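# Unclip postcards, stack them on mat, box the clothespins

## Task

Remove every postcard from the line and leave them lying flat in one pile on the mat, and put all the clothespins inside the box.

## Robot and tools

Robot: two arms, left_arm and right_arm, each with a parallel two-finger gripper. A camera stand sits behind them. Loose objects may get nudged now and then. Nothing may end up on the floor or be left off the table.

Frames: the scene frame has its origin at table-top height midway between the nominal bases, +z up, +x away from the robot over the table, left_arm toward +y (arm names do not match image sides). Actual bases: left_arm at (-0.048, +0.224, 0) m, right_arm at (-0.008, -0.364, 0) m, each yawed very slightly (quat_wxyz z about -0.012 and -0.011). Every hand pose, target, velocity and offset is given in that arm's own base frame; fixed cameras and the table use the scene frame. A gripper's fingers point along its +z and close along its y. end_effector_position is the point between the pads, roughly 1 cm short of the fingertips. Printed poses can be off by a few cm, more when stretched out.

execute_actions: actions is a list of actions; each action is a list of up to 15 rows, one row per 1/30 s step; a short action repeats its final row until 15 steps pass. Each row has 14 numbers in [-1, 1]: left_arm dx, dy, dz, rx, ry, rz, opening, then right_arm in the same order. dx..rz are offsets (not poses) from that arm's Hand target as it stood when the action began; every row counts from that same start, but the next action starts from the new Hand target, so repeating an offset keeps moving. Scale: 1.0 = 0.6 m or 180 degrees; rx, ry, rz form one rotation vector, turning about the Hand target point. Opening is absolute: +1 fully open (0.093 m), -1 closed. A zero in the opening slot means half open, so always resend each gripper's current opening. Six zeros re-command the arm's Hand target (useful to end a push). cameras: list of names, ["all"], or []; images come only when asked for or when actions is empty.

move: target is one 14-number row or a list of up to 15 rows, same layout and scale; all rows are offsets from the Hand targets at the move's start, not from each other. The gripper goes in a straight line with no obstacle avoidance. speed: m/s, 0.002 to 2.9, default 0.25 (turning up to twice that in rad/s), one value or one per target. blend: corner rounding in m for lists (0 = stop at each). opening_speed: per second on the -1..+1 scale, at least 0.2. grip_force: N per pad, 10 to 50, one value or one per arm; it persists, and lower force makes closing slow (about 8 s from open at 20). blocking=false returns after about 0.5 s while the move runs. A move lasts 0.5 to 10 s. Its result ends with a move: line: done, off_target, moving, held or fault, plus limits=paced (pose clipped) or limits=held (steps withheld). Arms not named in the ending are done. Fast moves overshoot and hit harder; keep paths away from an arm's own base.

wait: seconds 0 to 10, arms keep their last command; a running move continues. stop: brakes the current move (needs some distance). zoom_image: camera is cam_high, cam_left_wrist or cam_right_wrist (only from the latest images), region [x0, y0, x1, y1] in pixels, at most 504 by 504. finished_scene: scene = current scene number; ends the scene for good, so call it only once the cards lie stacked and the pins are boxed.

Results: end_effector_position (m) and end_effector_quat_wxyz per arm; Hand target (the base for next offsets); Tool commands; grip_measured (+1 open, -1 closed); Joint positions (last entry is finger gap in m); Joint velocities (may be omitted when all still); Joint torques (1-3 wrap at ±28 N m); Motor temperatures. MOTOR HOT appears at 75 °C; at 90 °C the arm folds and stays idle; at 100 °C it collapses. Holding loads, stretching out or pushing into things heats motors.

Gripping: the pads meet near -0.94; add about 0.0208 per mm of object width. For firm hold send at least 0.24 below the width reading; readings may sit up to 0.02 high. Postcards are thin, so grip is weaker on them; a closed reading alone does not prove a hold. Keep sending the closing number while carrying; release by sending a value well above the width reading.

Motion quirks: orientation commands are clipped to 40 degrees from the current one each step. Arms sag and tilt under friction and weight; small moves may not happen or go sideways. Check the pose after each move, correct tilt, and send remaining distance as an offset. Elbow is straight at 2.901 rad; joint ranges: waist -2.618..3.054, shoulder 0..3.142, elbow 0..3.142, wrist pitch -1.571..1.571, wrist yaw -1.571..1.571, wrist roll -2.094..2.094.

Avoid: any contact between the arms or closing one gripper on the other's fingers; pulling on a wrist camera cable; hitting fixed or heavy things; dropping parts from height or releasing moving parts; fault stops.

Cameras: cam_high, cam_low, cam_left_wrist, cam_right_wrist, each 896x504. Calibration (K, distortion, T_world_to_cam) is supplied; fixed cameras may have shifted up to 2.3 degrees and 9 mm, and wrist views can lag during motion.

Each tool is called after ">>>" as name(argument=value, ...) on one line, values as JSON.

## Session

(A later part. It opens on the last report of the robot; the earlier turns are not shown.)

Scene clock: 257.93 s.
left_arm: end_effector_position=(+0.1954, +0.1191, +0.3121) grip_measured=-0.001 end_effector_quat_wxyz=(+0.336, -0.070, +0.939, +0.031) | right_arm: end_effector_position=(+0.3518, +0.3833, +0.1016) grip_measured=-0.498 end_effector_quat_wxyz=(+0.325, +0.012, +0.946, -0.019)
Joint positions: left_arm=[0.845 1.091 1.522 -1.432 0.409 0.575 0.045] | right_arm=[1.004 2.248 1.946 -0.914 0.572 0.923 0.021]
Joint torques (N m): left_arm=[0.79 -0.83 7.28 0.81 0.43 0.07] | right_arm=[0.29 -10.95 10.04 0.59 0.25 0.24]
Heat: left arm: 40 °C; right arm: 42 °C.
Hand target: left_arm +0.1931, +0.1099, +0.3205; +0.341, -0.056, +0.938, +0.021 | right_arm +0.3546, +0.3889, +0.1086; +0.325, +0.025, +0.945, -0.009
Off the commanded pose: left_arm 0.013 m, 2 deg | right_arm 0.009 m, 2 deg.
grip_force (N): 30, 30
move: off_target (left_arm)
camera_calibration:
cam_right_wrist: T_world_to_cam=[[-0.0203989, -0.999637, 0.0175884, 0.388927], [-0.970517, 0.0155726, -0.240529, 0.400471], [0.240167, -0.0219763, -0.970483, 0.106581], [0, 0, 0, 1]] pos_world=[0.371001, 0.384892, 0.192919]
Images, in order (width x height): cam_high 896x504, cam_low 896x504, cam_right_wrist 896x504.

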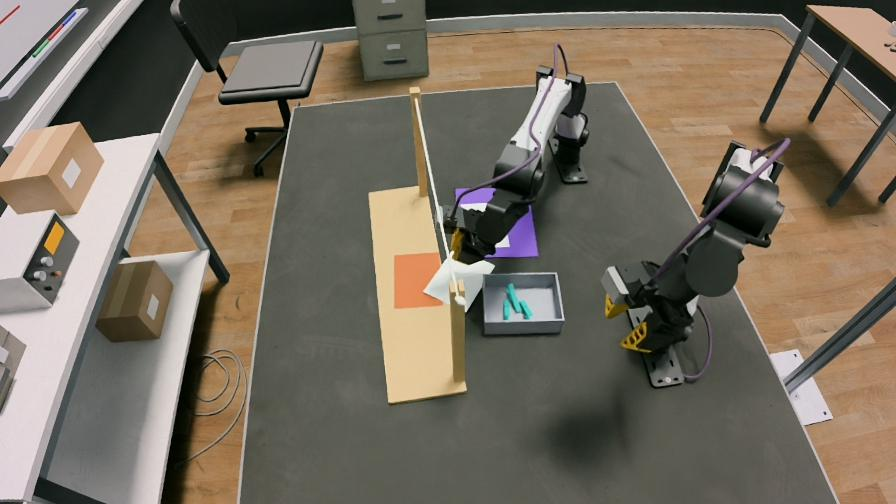

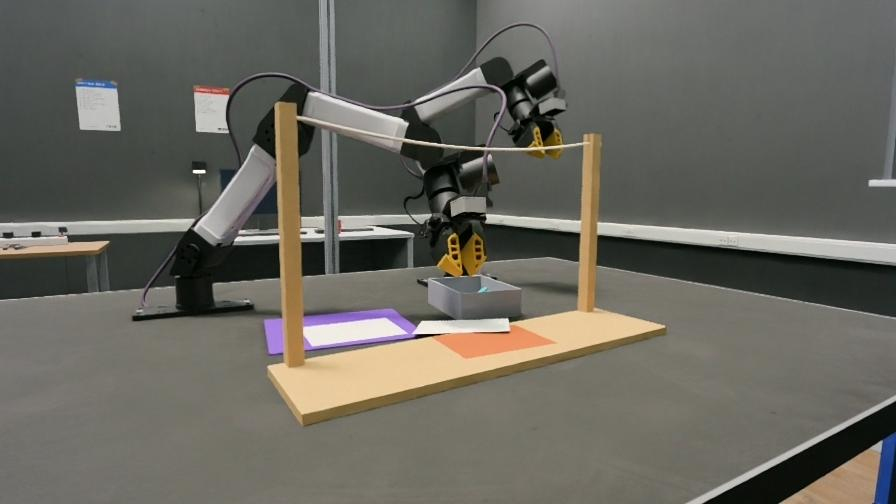

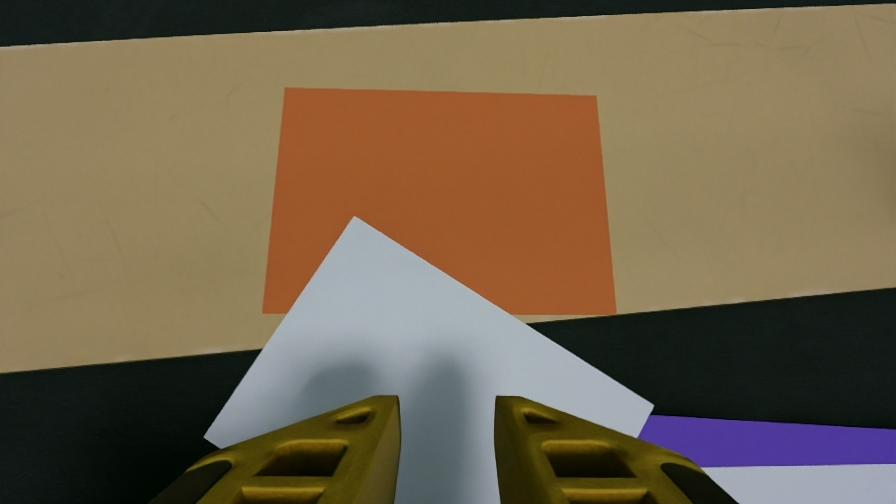

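>>> move(target=[[0,0,0,0,0,0,0,-0.008,0,-0.13,0,0,0,-0.5],[0,0,0,0,0,0,0,-0.008,0,-0.172,0,0,0,-0.5],[0,0,0,0,0,0,0.0,-0.142,-0.275,-0.18,0,0,0.178,-0.5]], speed=[0.15,0.05,0.08], blend=[0.02,0,0], cameras=["cam_low","cam_right_wrist","cam_high"])

Scene clock: 265.83 s.
left_arm: end_effector_position=(+0.1954, +0.1191, +0.3121) grip_measured=-0.001 end_effector_quat_wxyz=(+0.336, -0.070, +0.939, +0.031) | right_arm: end_effector_position=(+0.2834, +0.2342, +0.0139) grip_measured=-0.498 end_effector_quat_wxyz=(+0.348, -0.217, +0.908, +0.086)
Joint positions: left_arm=[0.845 1.091 1.522 -1.432 0.409 0.575 0.045] | right_arm=[0.783 1.63 0.584 0.185 0.204 0.238 0.021]
Joint torques (N m): left_arm=[0.83 -0.79 7.32 0.83 0.45 0.06] | right_arm=[-0.73 -6.94 2.82 0.97 -0.33 -0.21]
Heat: left arm: 40 °C; right arm: 43 °C.
Hand target: left_arm +0.1931, +0.1099, +0.3205; +0.341, -0.056, +0.938, +0.021 | right_arm +0.2694, +0.2239, +0.0006; +0.315, -0.237, +0.915, +0.081
Off the commanded pose: left_arm 0.013 m, 2 deg | right_arm 0.022 m, 5 deg.
grip_force (N): 30, 30
move: off_target (left_arm, right_arm); blend cut to 0.0126 m at target 1
camera_calibration:
cam_right_wrist: T_world_to_cam=[[0.467352, -0.883957, -0.0142115, 0.0750721], [-0.842681, -0.440553, -0.309517, 0.386883], [0.267339, 0.156629, -0.950788, -0.0151463], [0, 0, 0, 1]] pos_world=[0.294983, 0.239176, 0.106413]
Images, in order (width x height): cam_high 896x504, cam_low 896x504, cam_right_wrist 896x504.

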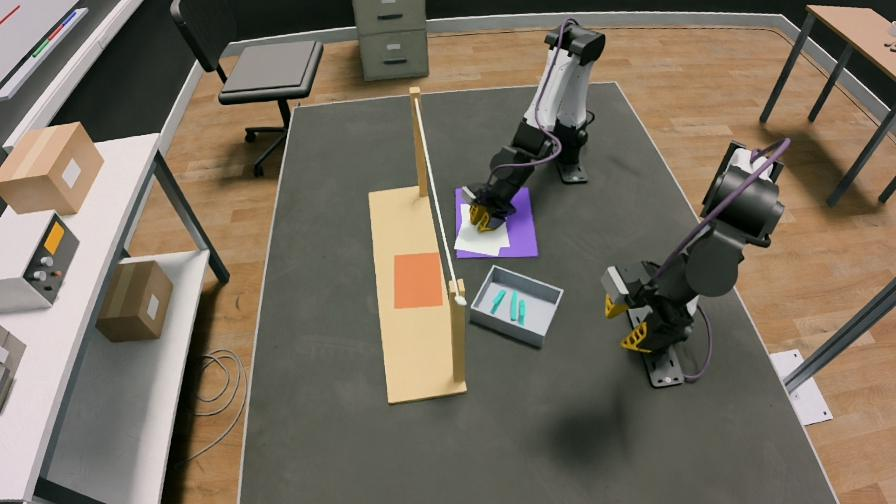

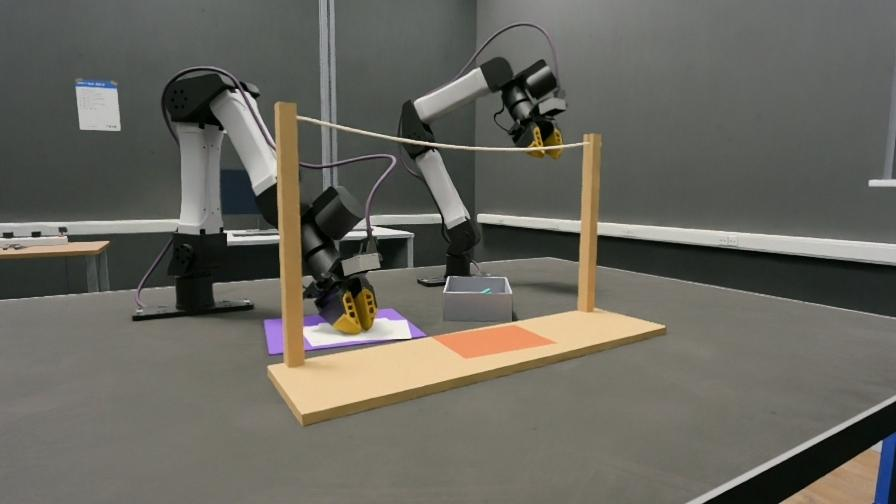

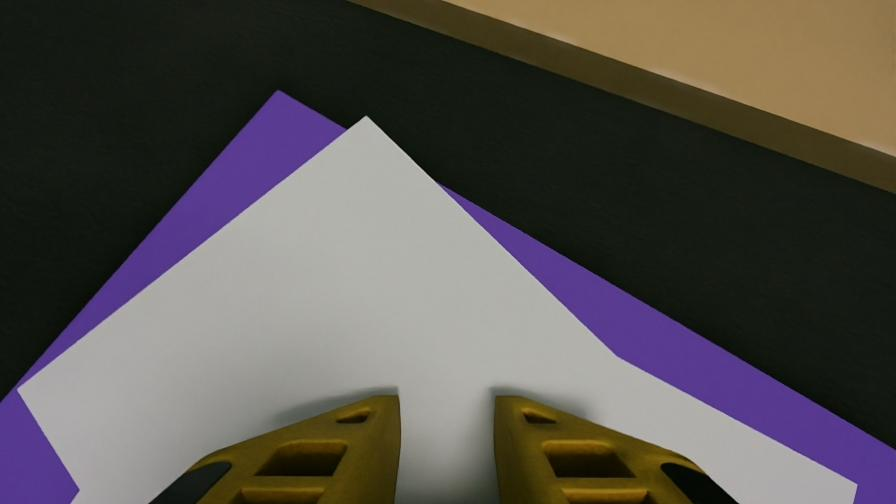

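>>> move(target=[0,0,0,0,0,0,0,-0.045,-0.005,0,0,0,0.08,-0.5], speed=0.08)

>>> move(target=[[0,0,0,0,0,0,0,0,0,0.17,0,0,0,-0.5],[0,0,0,0,0,0,0.0,0.27,0.2,0.25,0,0,-0.2,-0.5]], blend=[0.02,0], cameras=["cam_low","cam_right_wrist","cam_high"])

>>> zoom_image(camera="cam_high", region=[370, 170, 590, 360])

Scene clock: 269.97 s.
left_arm: end_effector_position=(+0.1954, +0.1191, +0.3121) grip_measured=-0.001 end_effector_quat_wxyz=(+0.336, -0.070, +0.939, +0.031) | right_arm: end_effector_position=(+0.2625, +0.2262, +0.0145) grip_measured=-0.498 end_effector_quat_wxyz=(+0.340, -0.324, +0.876, +0.114)
Joint positions: left_arm=[0.845 1.091 1.522 -1.432 0.409 0.575 0.045] | right_arm=[0.727 1.535 0.485 0.212 0.032 0.006 0.021]
Joint torques (N m): left_arm=[0.76 -0.81 7.31 0.81 0.46 0.06] | right_arm=[-0.39 -6 2.85 0.95 -0.5 -0.22]
Heat: left arm: 40 °C; right arm: 43 °C.
Hand target: left_arm +0.1931, +0.1099, +0.3205; +0.341, -0.056, +0.938, +0.021 | right_arm +0.2424, +0.2209, +0.0006; +0.303, -0.350, +0.878, +0.120
Off the commanded pose: left_arm 0.013 m, 2 deg | right_arm 0.025 m, 5 deg.
grip_force (N): 30, 30
move: off_target (left_arm, right_arm)

Scene clock: 273.23 s.
left_arm: end_effector_position=(+0.1954, +0.1191, +0.3121) grip_measured=-0.001 end_effector_quat_wxyz=(+0.336, -0.070, +0.939, +0.031) | right_arm: end_effector_position=(+0.3968, +0.3422, +0.1392) grip_measured=-0.498 end_effector_quat_wxyz=(+0.311, -0.080, +0.947, +0.028)
Joint positions: left_arm=[0.845 1.091 1.522 -1.432 0.409 0.575 0.045] | right_arm=[0.828 2.092 1.836 -0.785 0.369 0.558 0.021]
Joint torques (N m): left_arm=[0.69 -0.85 7.34 0.81 0.44 0.05] | right_arm=[0.36 -10.15 10.47 0.88 0.59 0.22]
Heat: left arm: 40 °C; right arm: 43 °C.
Hand target: left_arm +0.1931, +0.1099, +0.3205; +0.341, -0.056, +0.938, +0.021 | right_arm +0.4044, +0.3409, +0.1506; +0.325, -0.062, +0.944, +0.020
Off the commanded pose: left_arm 0.013 m, 2 deg | right_arm 0.014 m, 3 deg.
grip_force (N): 30, 30
move: off_target (left_arm, right_arm)
camera_calibration:
cam_right_wrist: T_world_to_cam=[[0.18213, -0.983159, -0.0150644, 0.26663], [-0.960762, -0.17468, -0.215461, 0.511659], [0.209201, 0.0537153, -0.976396, 0.118671], [0, 0, 0, 1]] pos_world=[0.418195, 0.345142, 0.230129]
Images, in order (width x height): cam_high 896x504, cam_low 896x504, cam_right_wrist 896x504.

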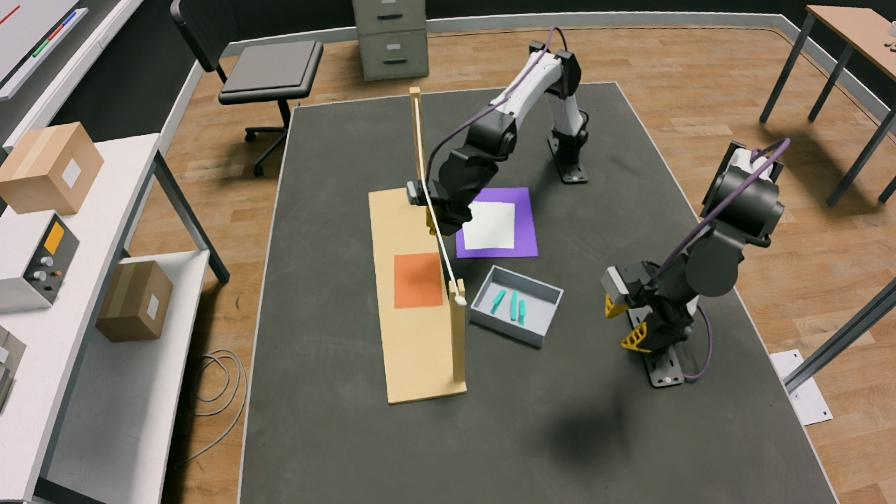

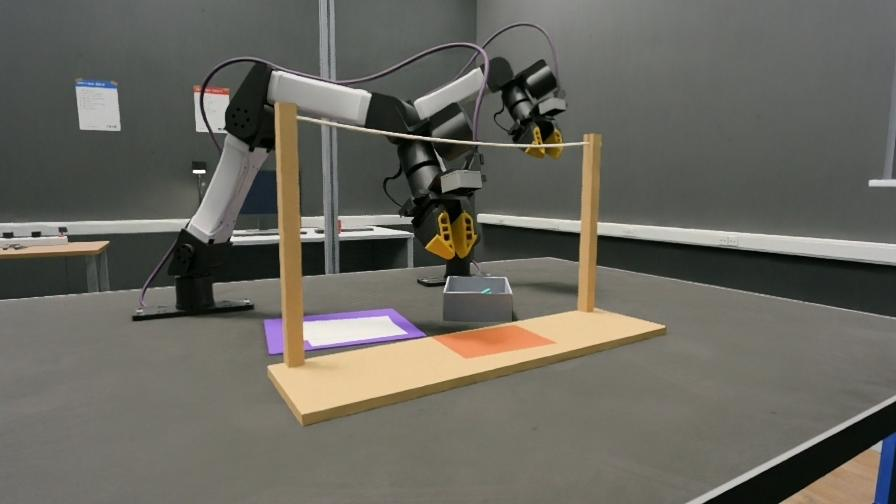

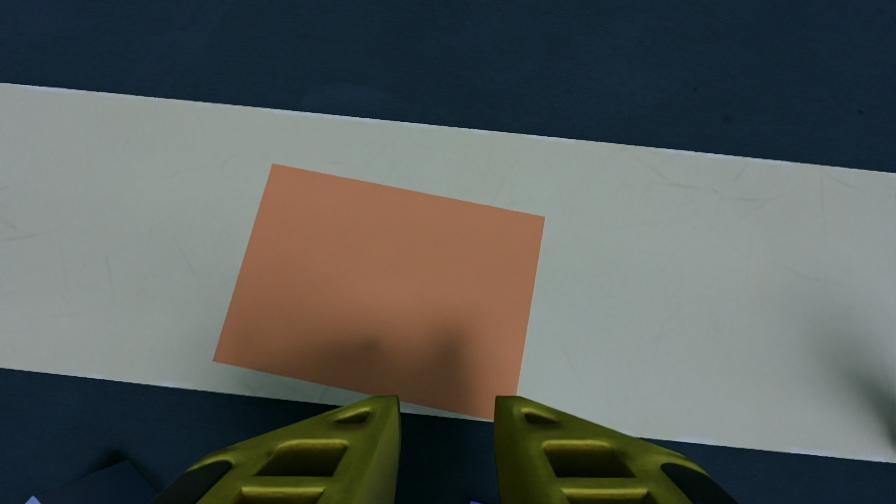

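Scaled by 2.291.

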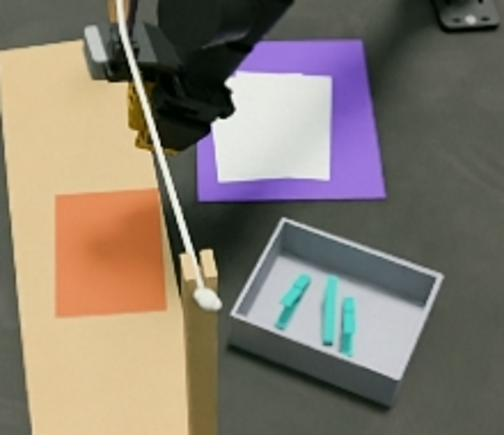

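>>> move(target=[[0,0,0,0,0,0,0,0.043,0.073,-0.15,0,0,0,-0.5],[0,0,0,0,0,0,0,0.043,0.073,-0.218,0,0,0,-0.5]], speed=[0.12,0.05], cameras=["cam_low","cam_right_wrist"])

>>> zoom_image(camera="cam_low", region=[380, 200, 600, 370])

Scene clock: 280.47 s.
left_arm: end_effector_position=(+0.1954, +0.1191, +0.3121) grip_measured=-0.001 end_effector_quat_wxyz=(+0.336, -0.070, +0.939, +0.031) | right_arm: end_effector_position=(+0.4207, +0.3843, +0.0252) grip_measured=-0.498 end_effector_quat_wxyz=(+0.304, -0.081, +0.949, +0.020)
Joint positions: left_arm=[0.845 1.091 1.522 -1.432 0.409 0.575 0.045] | right_arm=[0.851 2.391 1.885 -0.567 0.383 0.583 0.021]
Joint torques (N m): left_arm=[0.79 -0.66 7.36 0.81 0.43 0.05] | right_arm=[0.23 -11.78 4.9 1.8 0.57 0.21]
Heat: left arm: 40 °C; right arm: 44 °C.
Hand target: left_arm +0.1931, +0.1099, +0.3205; +0.341, -0.056, +0.938, +0.021 | right_arm +0.4302, +0.3847, +0.0198; +0.325, -0.062, +0.944, +0.020
Off the commanded pose: left_arm 0.013 m, 2 deg | right_arm 0.011 m, 3 deg.
grip_force (N): 30, 30
move: off_target (left_arm, right_arm)
camera_calibration:
cam_right_wrist: T_world_to_cam=[[0.178393, -0.983959, -0.000209054, 0.303515], [-0.964491, -0.174821, -0.197978, 0.518641], [0.194765, 0.0355194, -0.980207, 0.013217], [0, 0, 0, 1]] pos_world=[0.443505, 0.388847, 0.115698]
Images, in order (width x height): cam_low 896x504, cam_right_wrist 896x504.

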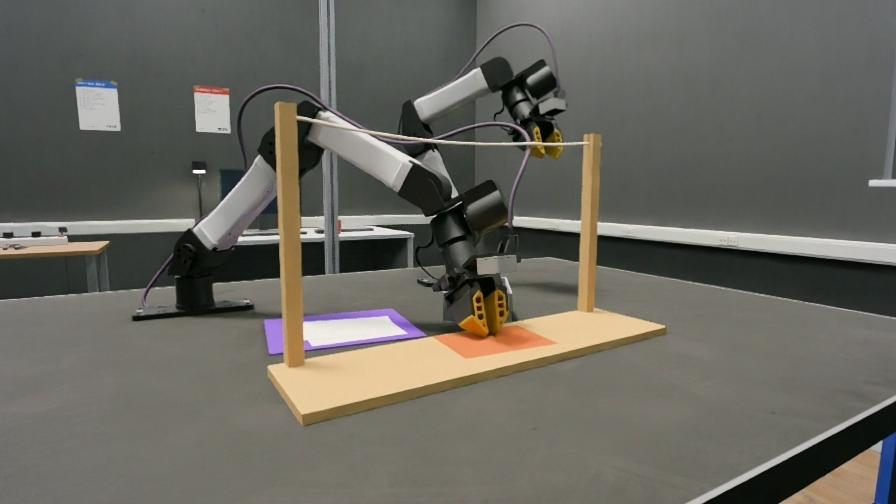

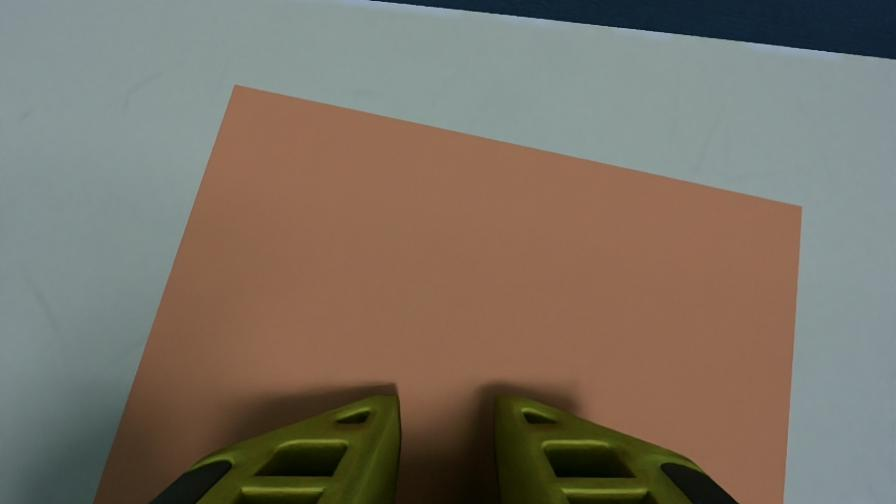

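Scaled by 2.291.

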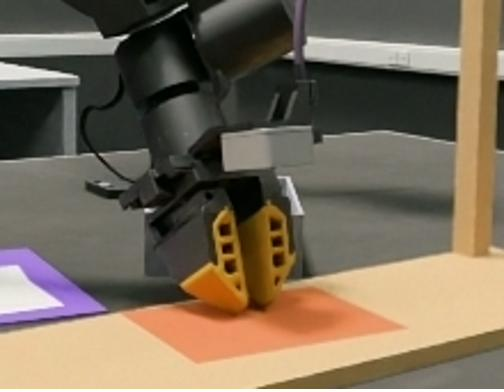

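>>> move(target=[[0,0,0,0,0,0,0,0,-0.191,-0.008,0,0,0,-0.5],[0,0,0,0,0,0,0,-0.09,-0.223,-0.011,0,0,0,-0.5],[0,0,0,0,0,0,0,-0.135,-0.233,-0.03,0,0,0,-0.5],[0,0,0,0,0,0,0,-0.345,-0.283,-0.034,0,0,0,-0.5]], speed=0.08, blend=[0.01,0.01,0.01,0], cameras=["cam_low","cam_right_wrist","cam_high"])

Scene clock: 286.87 s.
left_arm: end_effector_position=(+0.1954, +0.1191, +0.3121) grip_measured=-0.001 end_effector_quat_wxyz=(+0.336, -0.070, +0.939, +0.031) | right_arm: end_effector_position=(+0.2435, +0.2278, +0.0115) grip_measured=-0.498 end_effector_quat_wxyz=(+0.360, -0.050, +0.931, +0.040)
Joint positions: left_arm=[0.845 1.091 1.522 -1.432 0.409 0.575 0.045] | right_arm=[1.01 1.61 0.584 0 0.53 0.752 0.021]
Joint torques (N m): left_arm=[0.76 -0.83 7.31 0.81 0.44 0.06] | right_arm=[0.87 -7.27 2.89 0.19 0.1 0.28]
Heat: left arm: 40 °C; right arm: 45 °C.
Hand target: left_arm +0.1931, +0.1099, +0.3205; +0.341, -0.056, +0.938, +0.021 | right_arm +0.2232, +0.2149, -0.0006; +0.325, -0.062, +0.944, +0.020
Off the commanded pose: left_arm 0.013 m, 2 deg | right_arm 0.027 m, 5 deg.
grip_force (N): 30, 30
move: off_target (left_arm, right_arm)
camera_calibration:
cam_right_wrist: T_world_to_cam=[[0.136308, -0.989498, -0.0481094, 0.193154], [-0.941619, -0.114315, -0.31668, 0.299584], [0.307855, 0.0884667, -0.947311, -0.000117937], [0, 0, 0, 1]] pos_world=[0.255802, 0.225383, 0.104053]
Images, in order (width x height): cam_high 896x504, cam_low 896x504, cam_right_wrist 896x504.

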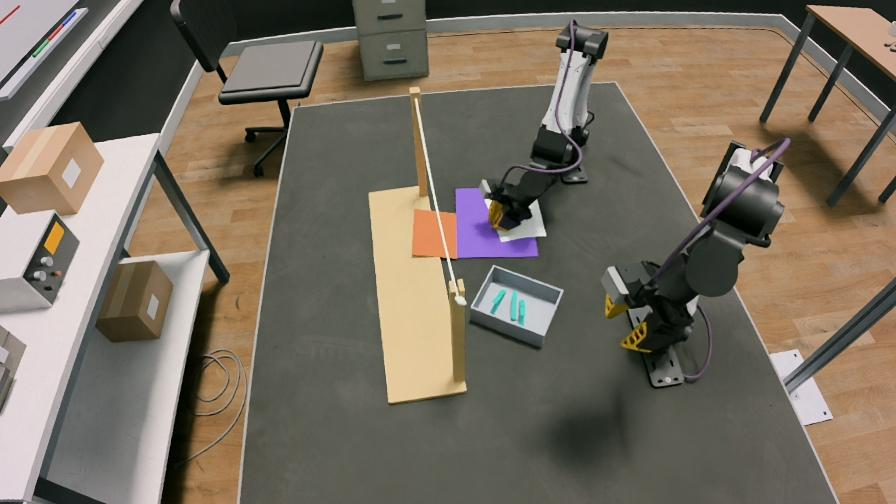

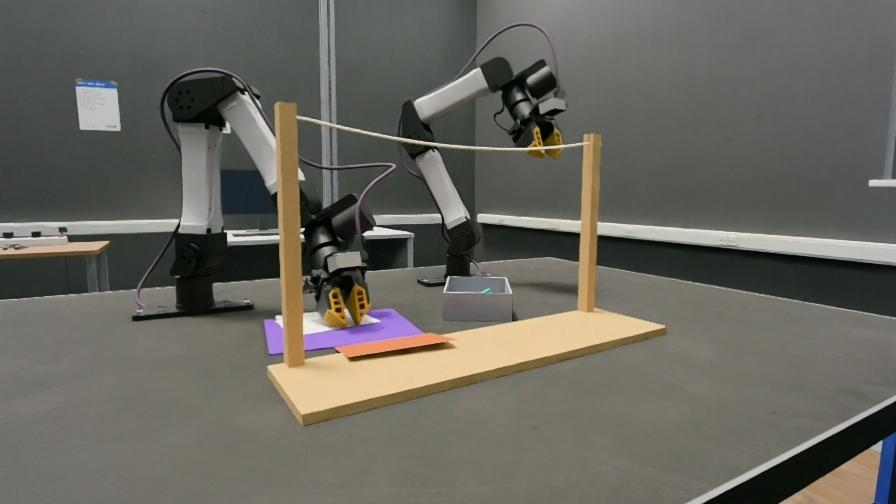

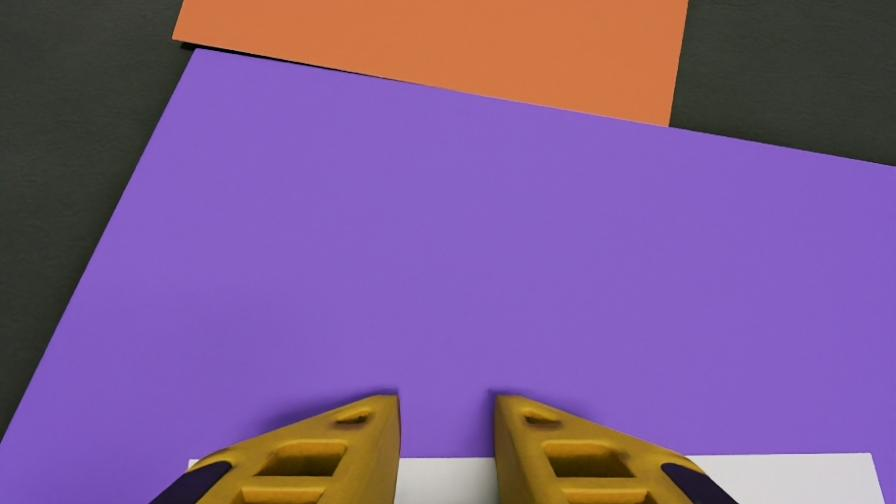

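>>> move(target=[[0,0,0,0,0,0,0,0,0,0.1,0,0,0,-0.5],[0,0,0,0,0,0,0,0.253,0.058,0.15,0,0,0,-0.5]], blend=[0.02,0], speed=0.2, cameras=["cam_right_wrist","cam_high"])

>>> zoom_image(camera="cam_high", region=[400, 170, 580, 290])

Scene clock: 292.60 s.
left_arm: end_effector_position=(+0.1954, +0.1191, +0.3121) grip_measured=-0.001 end_effector_quat_wxyz=(+0.336, -0.070, +0.939, +0.031) | right_arm: end_effector_position=(+0.3690, +0.2425, +0.0799) grip_measured=-0.498 end_effector_quat_wxyz=(+0.325, -0.058, +0.944, +0.011)
Joint positions: left_arm=[0.845 1.091 1.522 -1.432 0.409 0.575 0.045] | right_arm=[0.719 1.8 1.172 -0.377 0.368 0.488 0.021]
Joint torques (N m): left_arm=[0.76 -0.77 7.31 0.83 0.41 0.05] | right_arm=[-0.43 -7.62 10.04 0.94 -0.09 -0.11]
Heat: left arm: 40 °C; right arm: 44 °C.
Hand target: left_arm +0.1931, +0.1099, +0.3205; +0.341, -0.056, +0.938, +0.021 | right_arm +0.3750, +0.2497, +0.0894; +0.325, -0.062, +0.944, +0.020
Off the commanded pose: left_arm 0.013 m, 2 deg | right_arm 0.013 m, 1 deg.
grip_force (N): 30, 30
move: off_target (left_arm, right_arm)
camera_calibration:
cam_right_wrist: T_world_to_cam=[[0.130947, -0.99137, 0.00615568, 0.191961], [-0.961775, -0.128539, -0.241797, 0.445956], [0.240501, 0.0257421, -0.970307, 0.0666621], [0, 0, 0, 1]] pos_world=[0.387741, 0.245912, 0.171332]
Images, in order (width x height): cam_high 896x504, cam_right_wrist 896x504.

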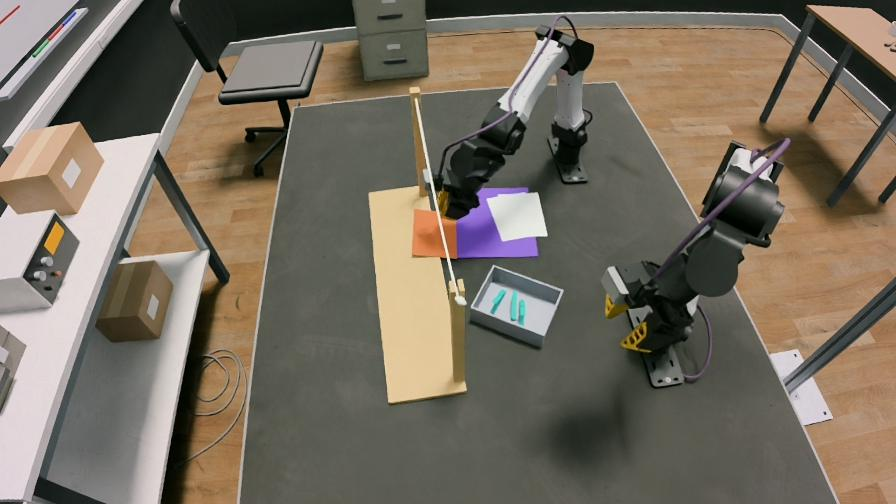

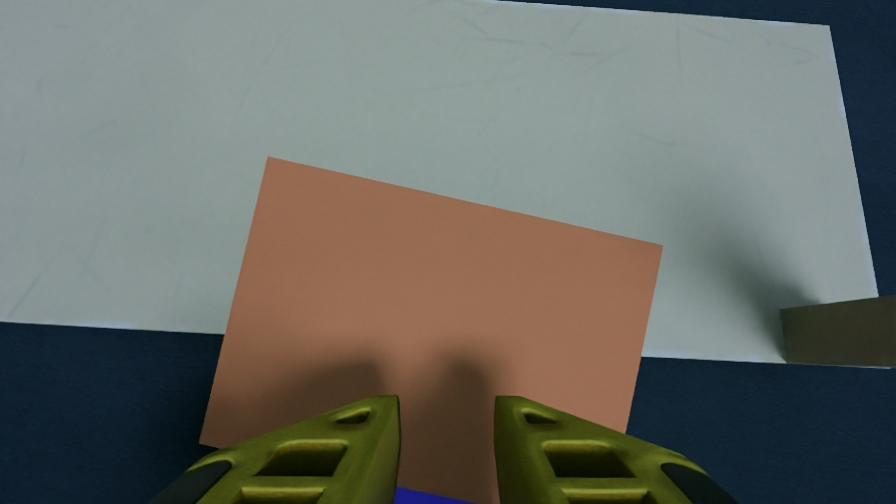

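Scaled by 2.800.

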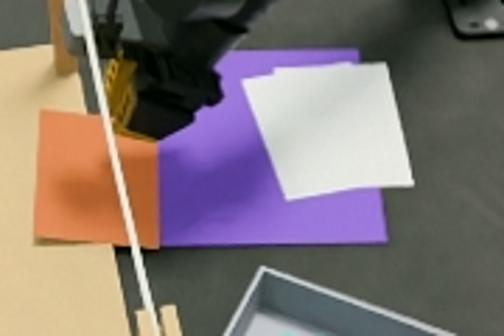

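>>> move(target=[[0,0,0,0,0,0,0,-0.272,-0.066,0,0,0,0.06,-0.5],[0,0,0,0,0,0,0,-0.272,-0.066,-0.13,0,0,0.06,-0.5],[0,0,0,0,0,0,0,-0.272,-0.066,-0.15,0,0,0.06,-0.5],[0,0,0,0,0,0,0,-0.205,-0.04,-0.152,0,0,-0.07,-0.5],[0,0,0,0,0,0,0,-0.205,-0.04,0,0,0,-0.07,-0.5]], speed=[0.25,0.15,0.05,0.08,0.15], blend=[0.02,0.003,0,0,0], cameras=["cam_right_wrist","cam_high"])

>>> zoom_image(camera="cam_high", region=[400, 170, 580, 290])

Scene clock: 303.30 s.
left_arm: end_effector_position=(+0.1954, +0.1191, +0.3121) grip_measured=-0.001 end_effector_quat_wxyz=(+0.336, -0.070, +0.939, +0.031) | right_arm: end_effector_position=(+0.2477, +0.2163, +0.0697) grip_measured=-0.498 end_effector_quat_wxyz=(+0.319, +0.022, +0.946, -0.046)
Joint positions: left_arm=[0.845 1.091 1.522 -1.432 0.409 0.575 0.045] | right_arm=[1.01 1.587 0.925 -0.621 0.598 0.968 0.021]
Joint torques (N m): left_arm=[0.84 -0.92 7.38 0.8 0.45 0.06] | right_arm=[-0.32 -8.96 8.99 0.49 0.13 0.25]
Motor temperatures (°C): left_arm=[29 31 41 32 28 25 28] | right_arm=[29 43 39 39 26 27 28]
Heat: left arm: 41 °C; right arm: 43 °C.
Hand target: left_arm +0.1931, +0.1099, +0.3205; +0.341, -0.056, +0.938, +0.021 | right_arm +0.2520, +0.2257, +0.0894; +0.325, +0.042, +0.945, -0.015
Off the commanded pose: left_arm 0.013 m, 2 deg | right_arm 0.022 m, 4 deg.
grip_force (N): 30, 30
move: off_target (left_arm, right_arm)
camera_calibration:
cam_right_wrist: T_world_to_cam=[[-0.0571183, -0.996486, 0.0612631, 0.225864], [-0.972257, 0.0415777, -0.230188, 0.288514], [0.226832, -0.0727115, -0.971216, 0.111397], [0, 0, 0, 1]] pos_world=[0.268142, 0.221175, 0.160766]
Images, in order (width x height): cam_high 896x504, cam_right_wrist 896x504.

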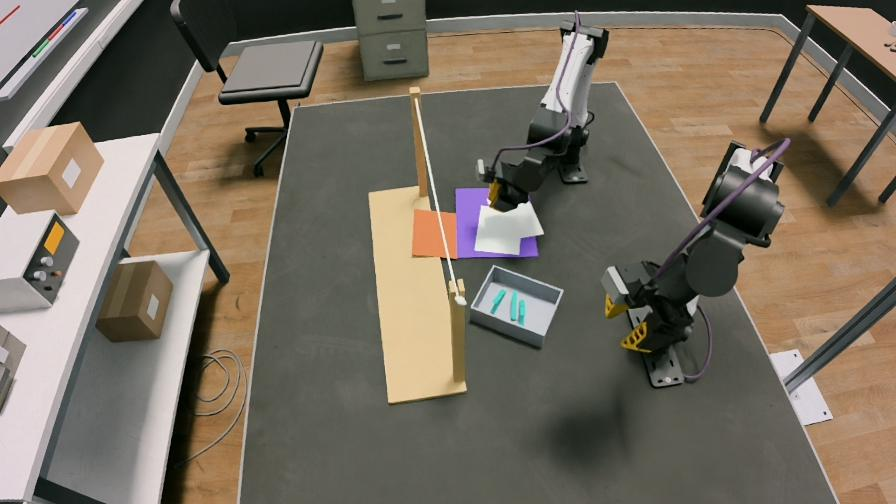

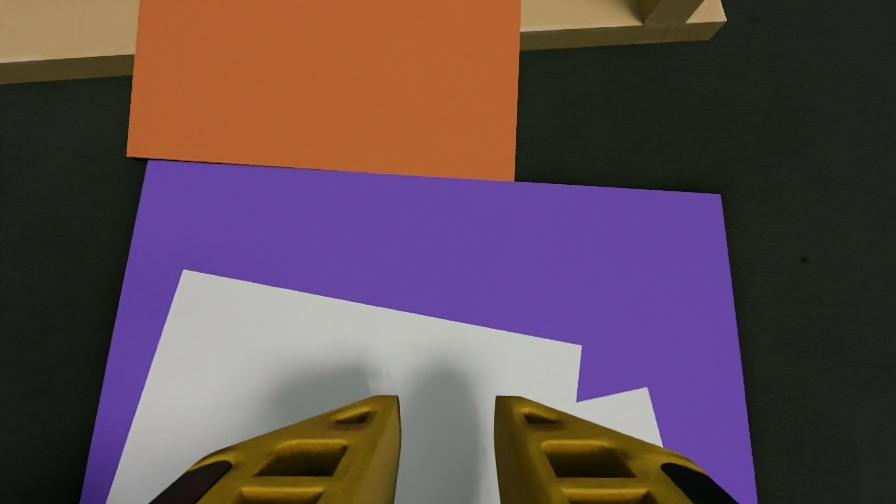

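Scaled by 2.800.

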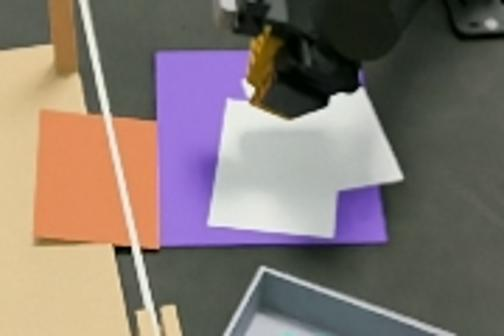

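>>> move(target=[[0,0,0,0,0,0,0,-0.115,0.03,-0.03,0,0,0,-0.5],[0,0,0,0,0,0,0,-0.115,0.03,-0.15,0,0,0,-0.5],[0,0,0,0,0,0,0,-0.03,0.03,-0.152,0,0,-0.06,-0.5],[0,0,0,0,0,0,0,-0.03,0.03,0,0,0,-0.06,-0.5],[0,0,0,0,0,0,0,0.21,0.04,0,0,0,0,-0.5]], speed=[0.25,0.08,0.08,0.15,0.25], blend=[0.01,0,0,0.02,0], cameras=["cam_right_wrist","cam_high"])

>>> zoom_image(camera="cam_high", region=[400, 170, 580, 290])

Scene clock: 311.80 s.
left_arm: end_effector_position=(+0.1954, +0.1191, +0.3121) grip_measured=-0.001 end_effector_quat_wxyz=(+0.336, -0.070, +0.939, +0.031) | right_arm: end_effector_position=(+0.3606, +0.2296, +0.0748) grip_measured=-0.498 end_effector_quat_wxyz=(+0.301, +0.036, +0.951, -0.053)
Joint positions: left_arm=[0.845 1.091 1.522 -1.432 0.409 0.575 0.045] | right_arm=[0.757 1.875 1.291 -0.602 0.501 0.733 0.021]
Joint torques (N m): left_arm=[0.77 -0.81 7.25 0.83 0.43 0.08] | right_arm=[-0.36 -8.05 9.78 1.52 0.02 -0.11]
Heat: left arm: 41 °C; right arm: 43 °C.
Hand target: left_arm +0.1931, +0.1099, +0.3205; +0.341, -0.056, +0.938, +0.021 | right_arm +0.3780, +0.2497, +0.0894; +0.325, +0.042, +0.945, -0.015
Off the commanded pose: left_arm 0.013 m, 2 deg | right_arm 0.030 m, 5 deg.
grip_force (N): 30, 30
move: off_target (left_arm, right_arm)
camera_calibration:
cam_right_wrist: T_world_to_cam=[[-0.0871295, -0.993841, 0.0684781, 0.254803], [-0.978034, 0.0722724, -0.195514, 0.39139], [0.18936, -0.0840089, -0.978307, 0.108302], [0, 0, 0, 1]] pos_world=[0.384486, 0.234045, 0.165027]
Images, in order (width x height): cam_high 896x504, cam_right_wrist 896x504.

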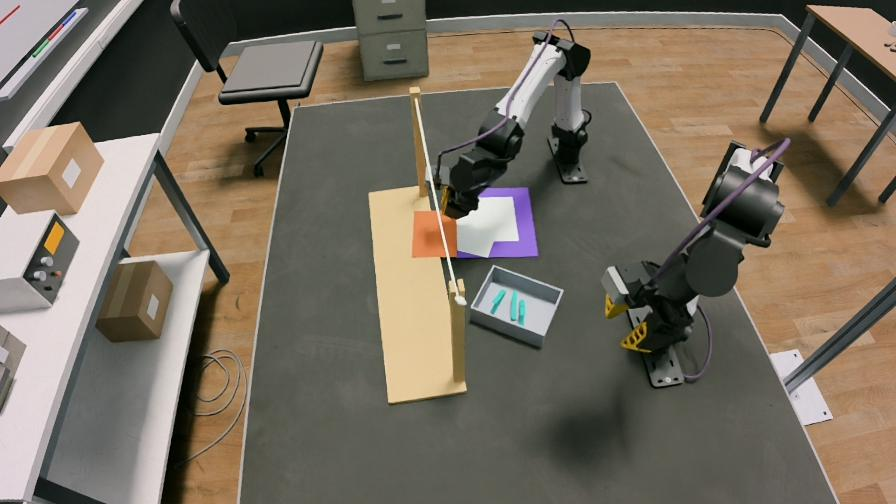

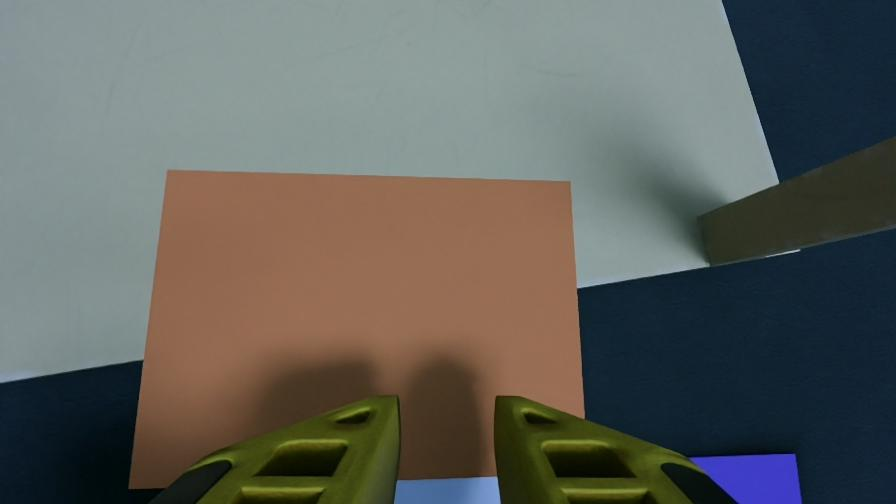

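Scaled by 2.800.

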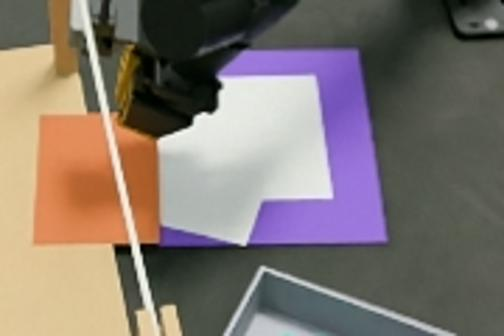

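>>> move(target=[[0,0,0,0,0,0,0,0.02,0.025,-0.09,0,0,-0.0,-0.5],[0,0,0,0,0,0,0,0.02,0.025,-0.142,0,0,0,-0.5],[0,0,0,0,0,0,0,-0.09,-0.01,-0.152,0,0,0,-0.5],[0,0,0,0,0,0,0,-0.185,-0.04,-0.152,0,0,0,-0.5],[0,0,0,0,0,0,0,-0.185,-0.04,0.0,0,0,0,-0.5],[0,0,0,0,0,0,0,0.0,0.0,0.1,0,0,0,-0.5]], speed=[0.2,0.05,0.07,0.07,0.15,0.2], blend=[0.01,0,0.01,0,0.02,0], cameras=["cam_right_wrist","cam_high","cam_low"])

>>> zoom_image(camera="cam_high", region=[400, 170, 580, 290])

Scene clock: 320.73 s.
left_arm: end_effector_position=(+0.1954, +0.1191, +0.3121) grip_measured=-0.001 end_effector_quat_wxyz=(+0.336, -0.070, +0.939, +0.031) | right_arm: end_effector_position=(+0.3736, +0.2427, +0.1392) grip_measured=-0.498 end_effector_quat_wxyz=(+0.326, +0.045, +0.944, -0.027)
Joint positions: left_arm=[0.845 1.091 1.522 -1.432 0.409 0.575 0.045] | right_arm=[0.759 1.835 1.474 -0.748 0.501 0.733 0.021]
Joint torques (N m): left_arm=[0.69 -0.88 7.31 0.8 0.42 0.06] | right_arm=[-0.32 -8.13 10.32 0.75 0.01 -0.11]
Heat: left arm: 41 °C; right arm: 43 °C.
Hand target: left_arm +0.1931, +0.1099, +0.3205; +0.341, -0.056, +0.938, +0.021 | right_arm +0.3780, +0.2497, +0.1494; +0.325, +0.042, +0.945, -0.015
Off the commanded pose: left_arm 0.013 m, 2 deg | right_arm 0.013 m, 1 deg.
grip_force (N): 30, 30
move: off_target (left_arm, right_arm)
camera_calibration:
cam_right_wrist: T_world_to_cam=[[-0.0878115, -0.996075, 0.0111446, 0.273357], [-0.965863, 0.0824002, -0.2456, 0.41566], [0.243718, -0.0323307, -0.969307, 0.13586], [0, 0, 0, 1]] pos_world=[0.392363, 0.242426, 0.23073]
Images, in order (width x height): cam_high 896x504, cam_low 896x504, cam_right_wrist 896x504.

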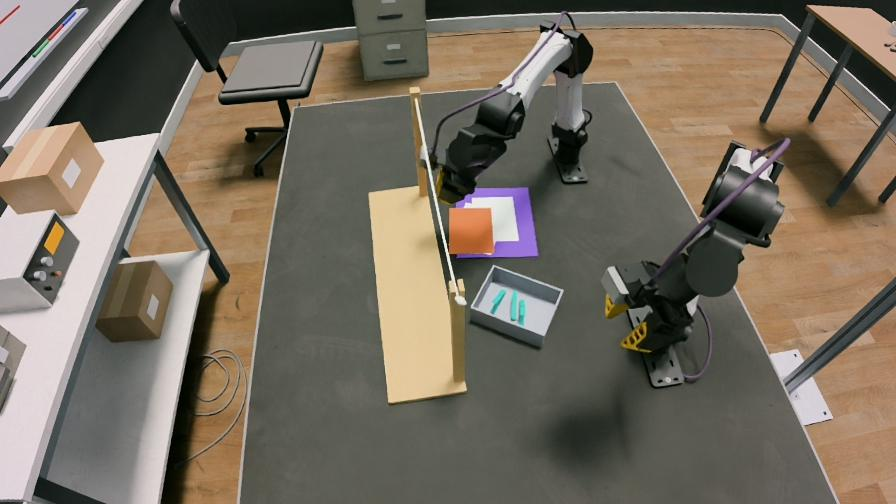

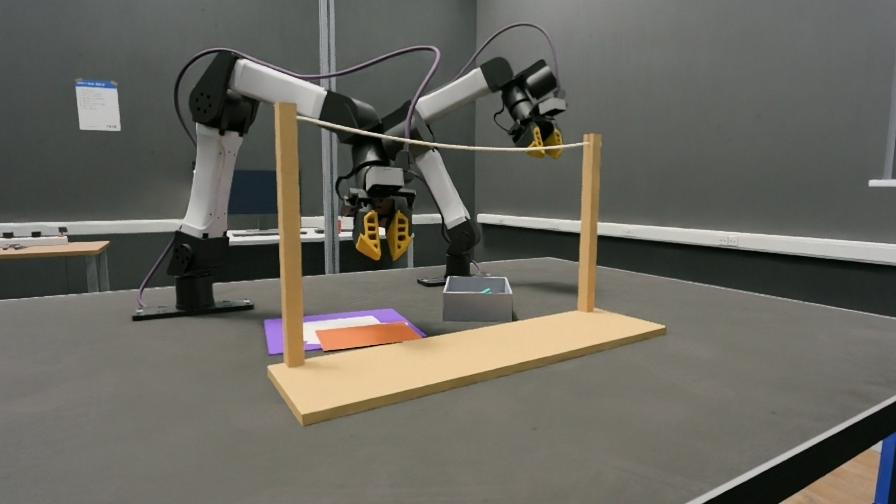

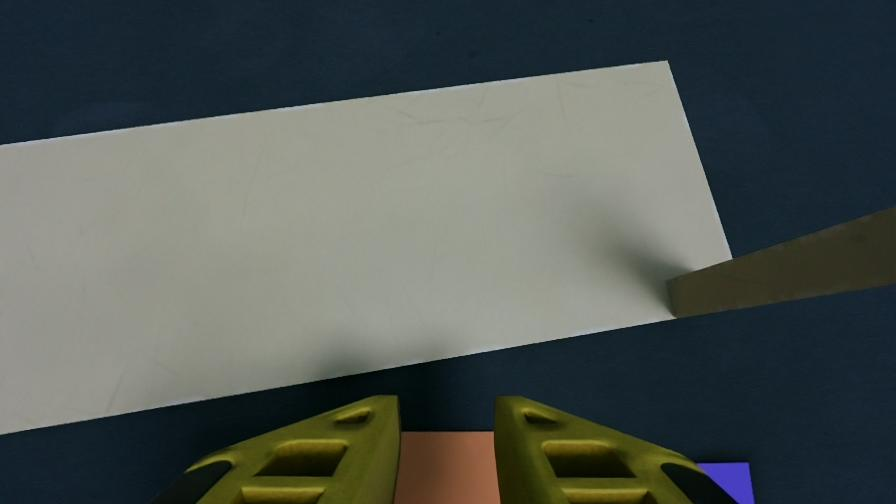

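Scaled by 2.800.

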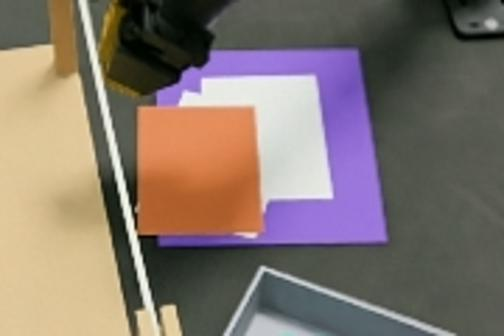

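>>> move(target=[[0,0,0,0,0,0,0,-0.113,-0.011,-0.2,0,0,-0.0,-0.5],[0,0,0,0,0,0,0,-0.113,-0.011,-0.256,0,0,0,-0.5],[0,0,0,0,0,0,0,-0.203,-0.045,-0.258,0,0,0,-0.5],[0,0,0,0,0,0,0,-0.203,-0.045,-0.1,0,0,0,-0.5],[0,0,0,0,0,0,0,-0.25,-0.3,0.1,0,0,0,-0.5]], speed=[0.2,0.05,0.07,0.15,0.25], blend=[0.01,0,0,0.02,0], cameras=["cam_right_wrist","cam_high","cam_low"])

>>> zoom_image(camera="cam_high", region=[400, 170, 580, 290])

>>> zoom_image(camera="cam_low", region=[250, 280, 450, 370])

Scene clock: 328.50 s.
left_arm: end_effector_position=(+0.1954, +0.1191, +0.3121) grip_measured=-0.001 end_effector_quat_wxyz=(+0.336, -0.070, +0.939, +0.031) | right_arm: end_effector_position=(+0.2290, +0.0671, +0.1957) grip_measured=-0.498 end_effector_quat_wxyz=(+0.321, +0.045, +0.945, -0.029)
Joint positions: left_arm=[0.845 1.091 1.522 -1.432 0.409 0.575 0.045] | right_arm=[0.569 0.963 0.974 -1.052 0.408 0.552 0.021]
Joint torques (N m): left_arm=[0.68 -0.81 7.28 0.81 0.43 0.06] | right_arm=[-0.69 -1.55 9.81 0.85 -0.09 -0.13]
Heat: left arm: 41 °C; right arm: 43 °C.
Hand target: left_arm +0.1931, +0.1099, +0.3205; +0.341, -0.056, +0.938, +0.021 | right_arm +0.2280, +0.0697, +0.2094; +0.325, +0.042, +0.945, -0.015
Off the commanded pose: left_arm 0.013 m, 2 deg | right_arm 0.014 m, 2 deg.
grip_force (N): 30, 30
move: off_target (left_arm, right_arm)
camera_calibration:
cam_right_wrist: T_world_to_cam=[[-0.0904885, -0.995785, 0.0149746, 0.0849552], [-0.968344, 0.0844625, -0.234897, 0.302654], [0.232643, -0.035756, -0.971905, 0.223475], [0, 0, 0, 1]] pos_world=[0.24877, 0.0670248, 0.287017]
Images, in order (width x height): cam_high 896x504, cam_low 896x504, cam_right_wrist 896x504.

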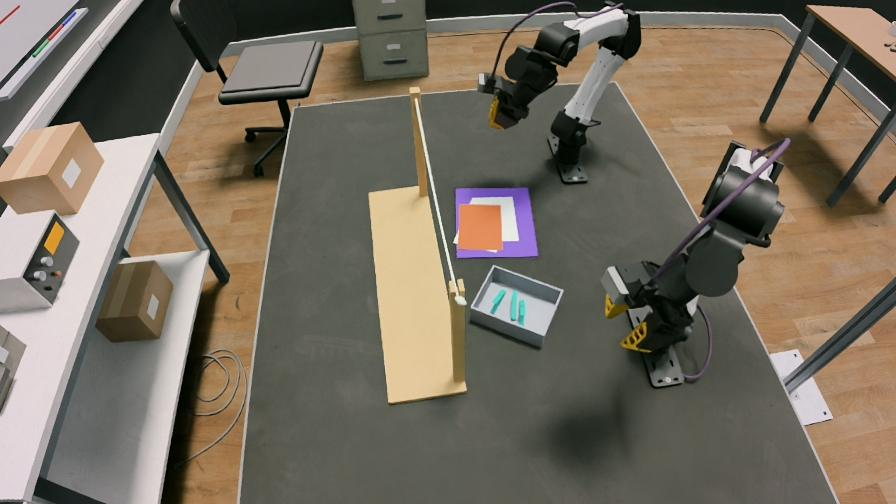

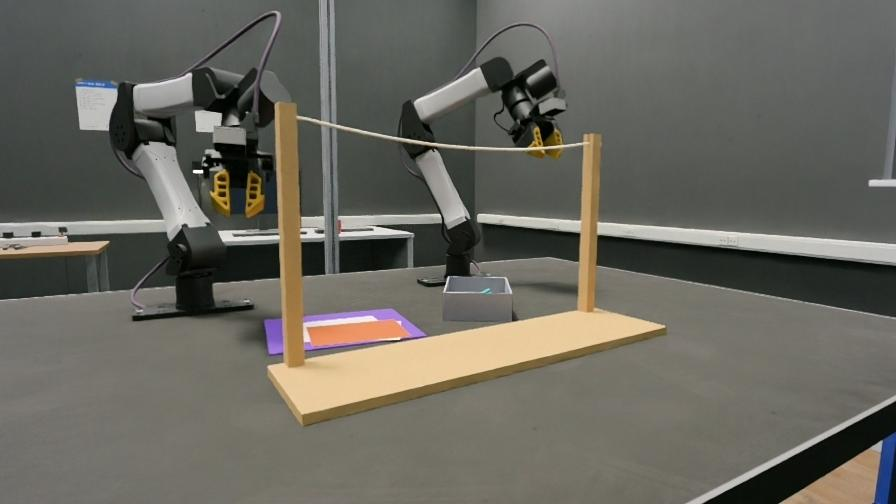

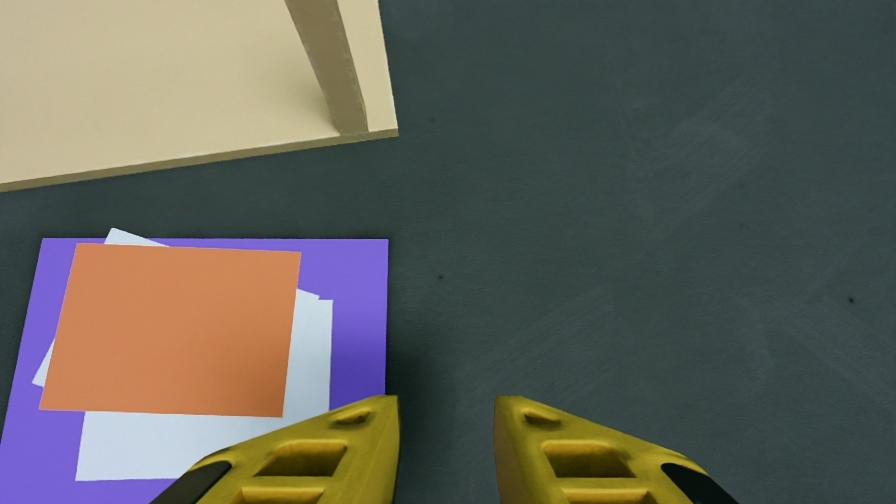

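Scaled by 2.800.

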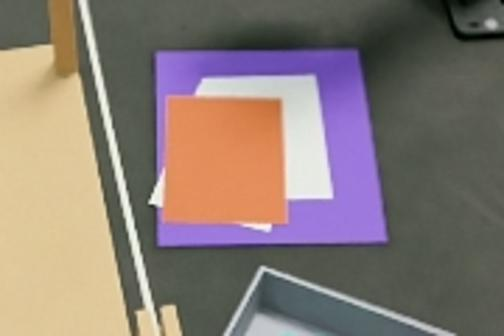

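Scaled by 2.520.

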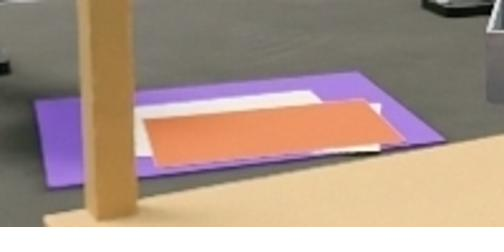

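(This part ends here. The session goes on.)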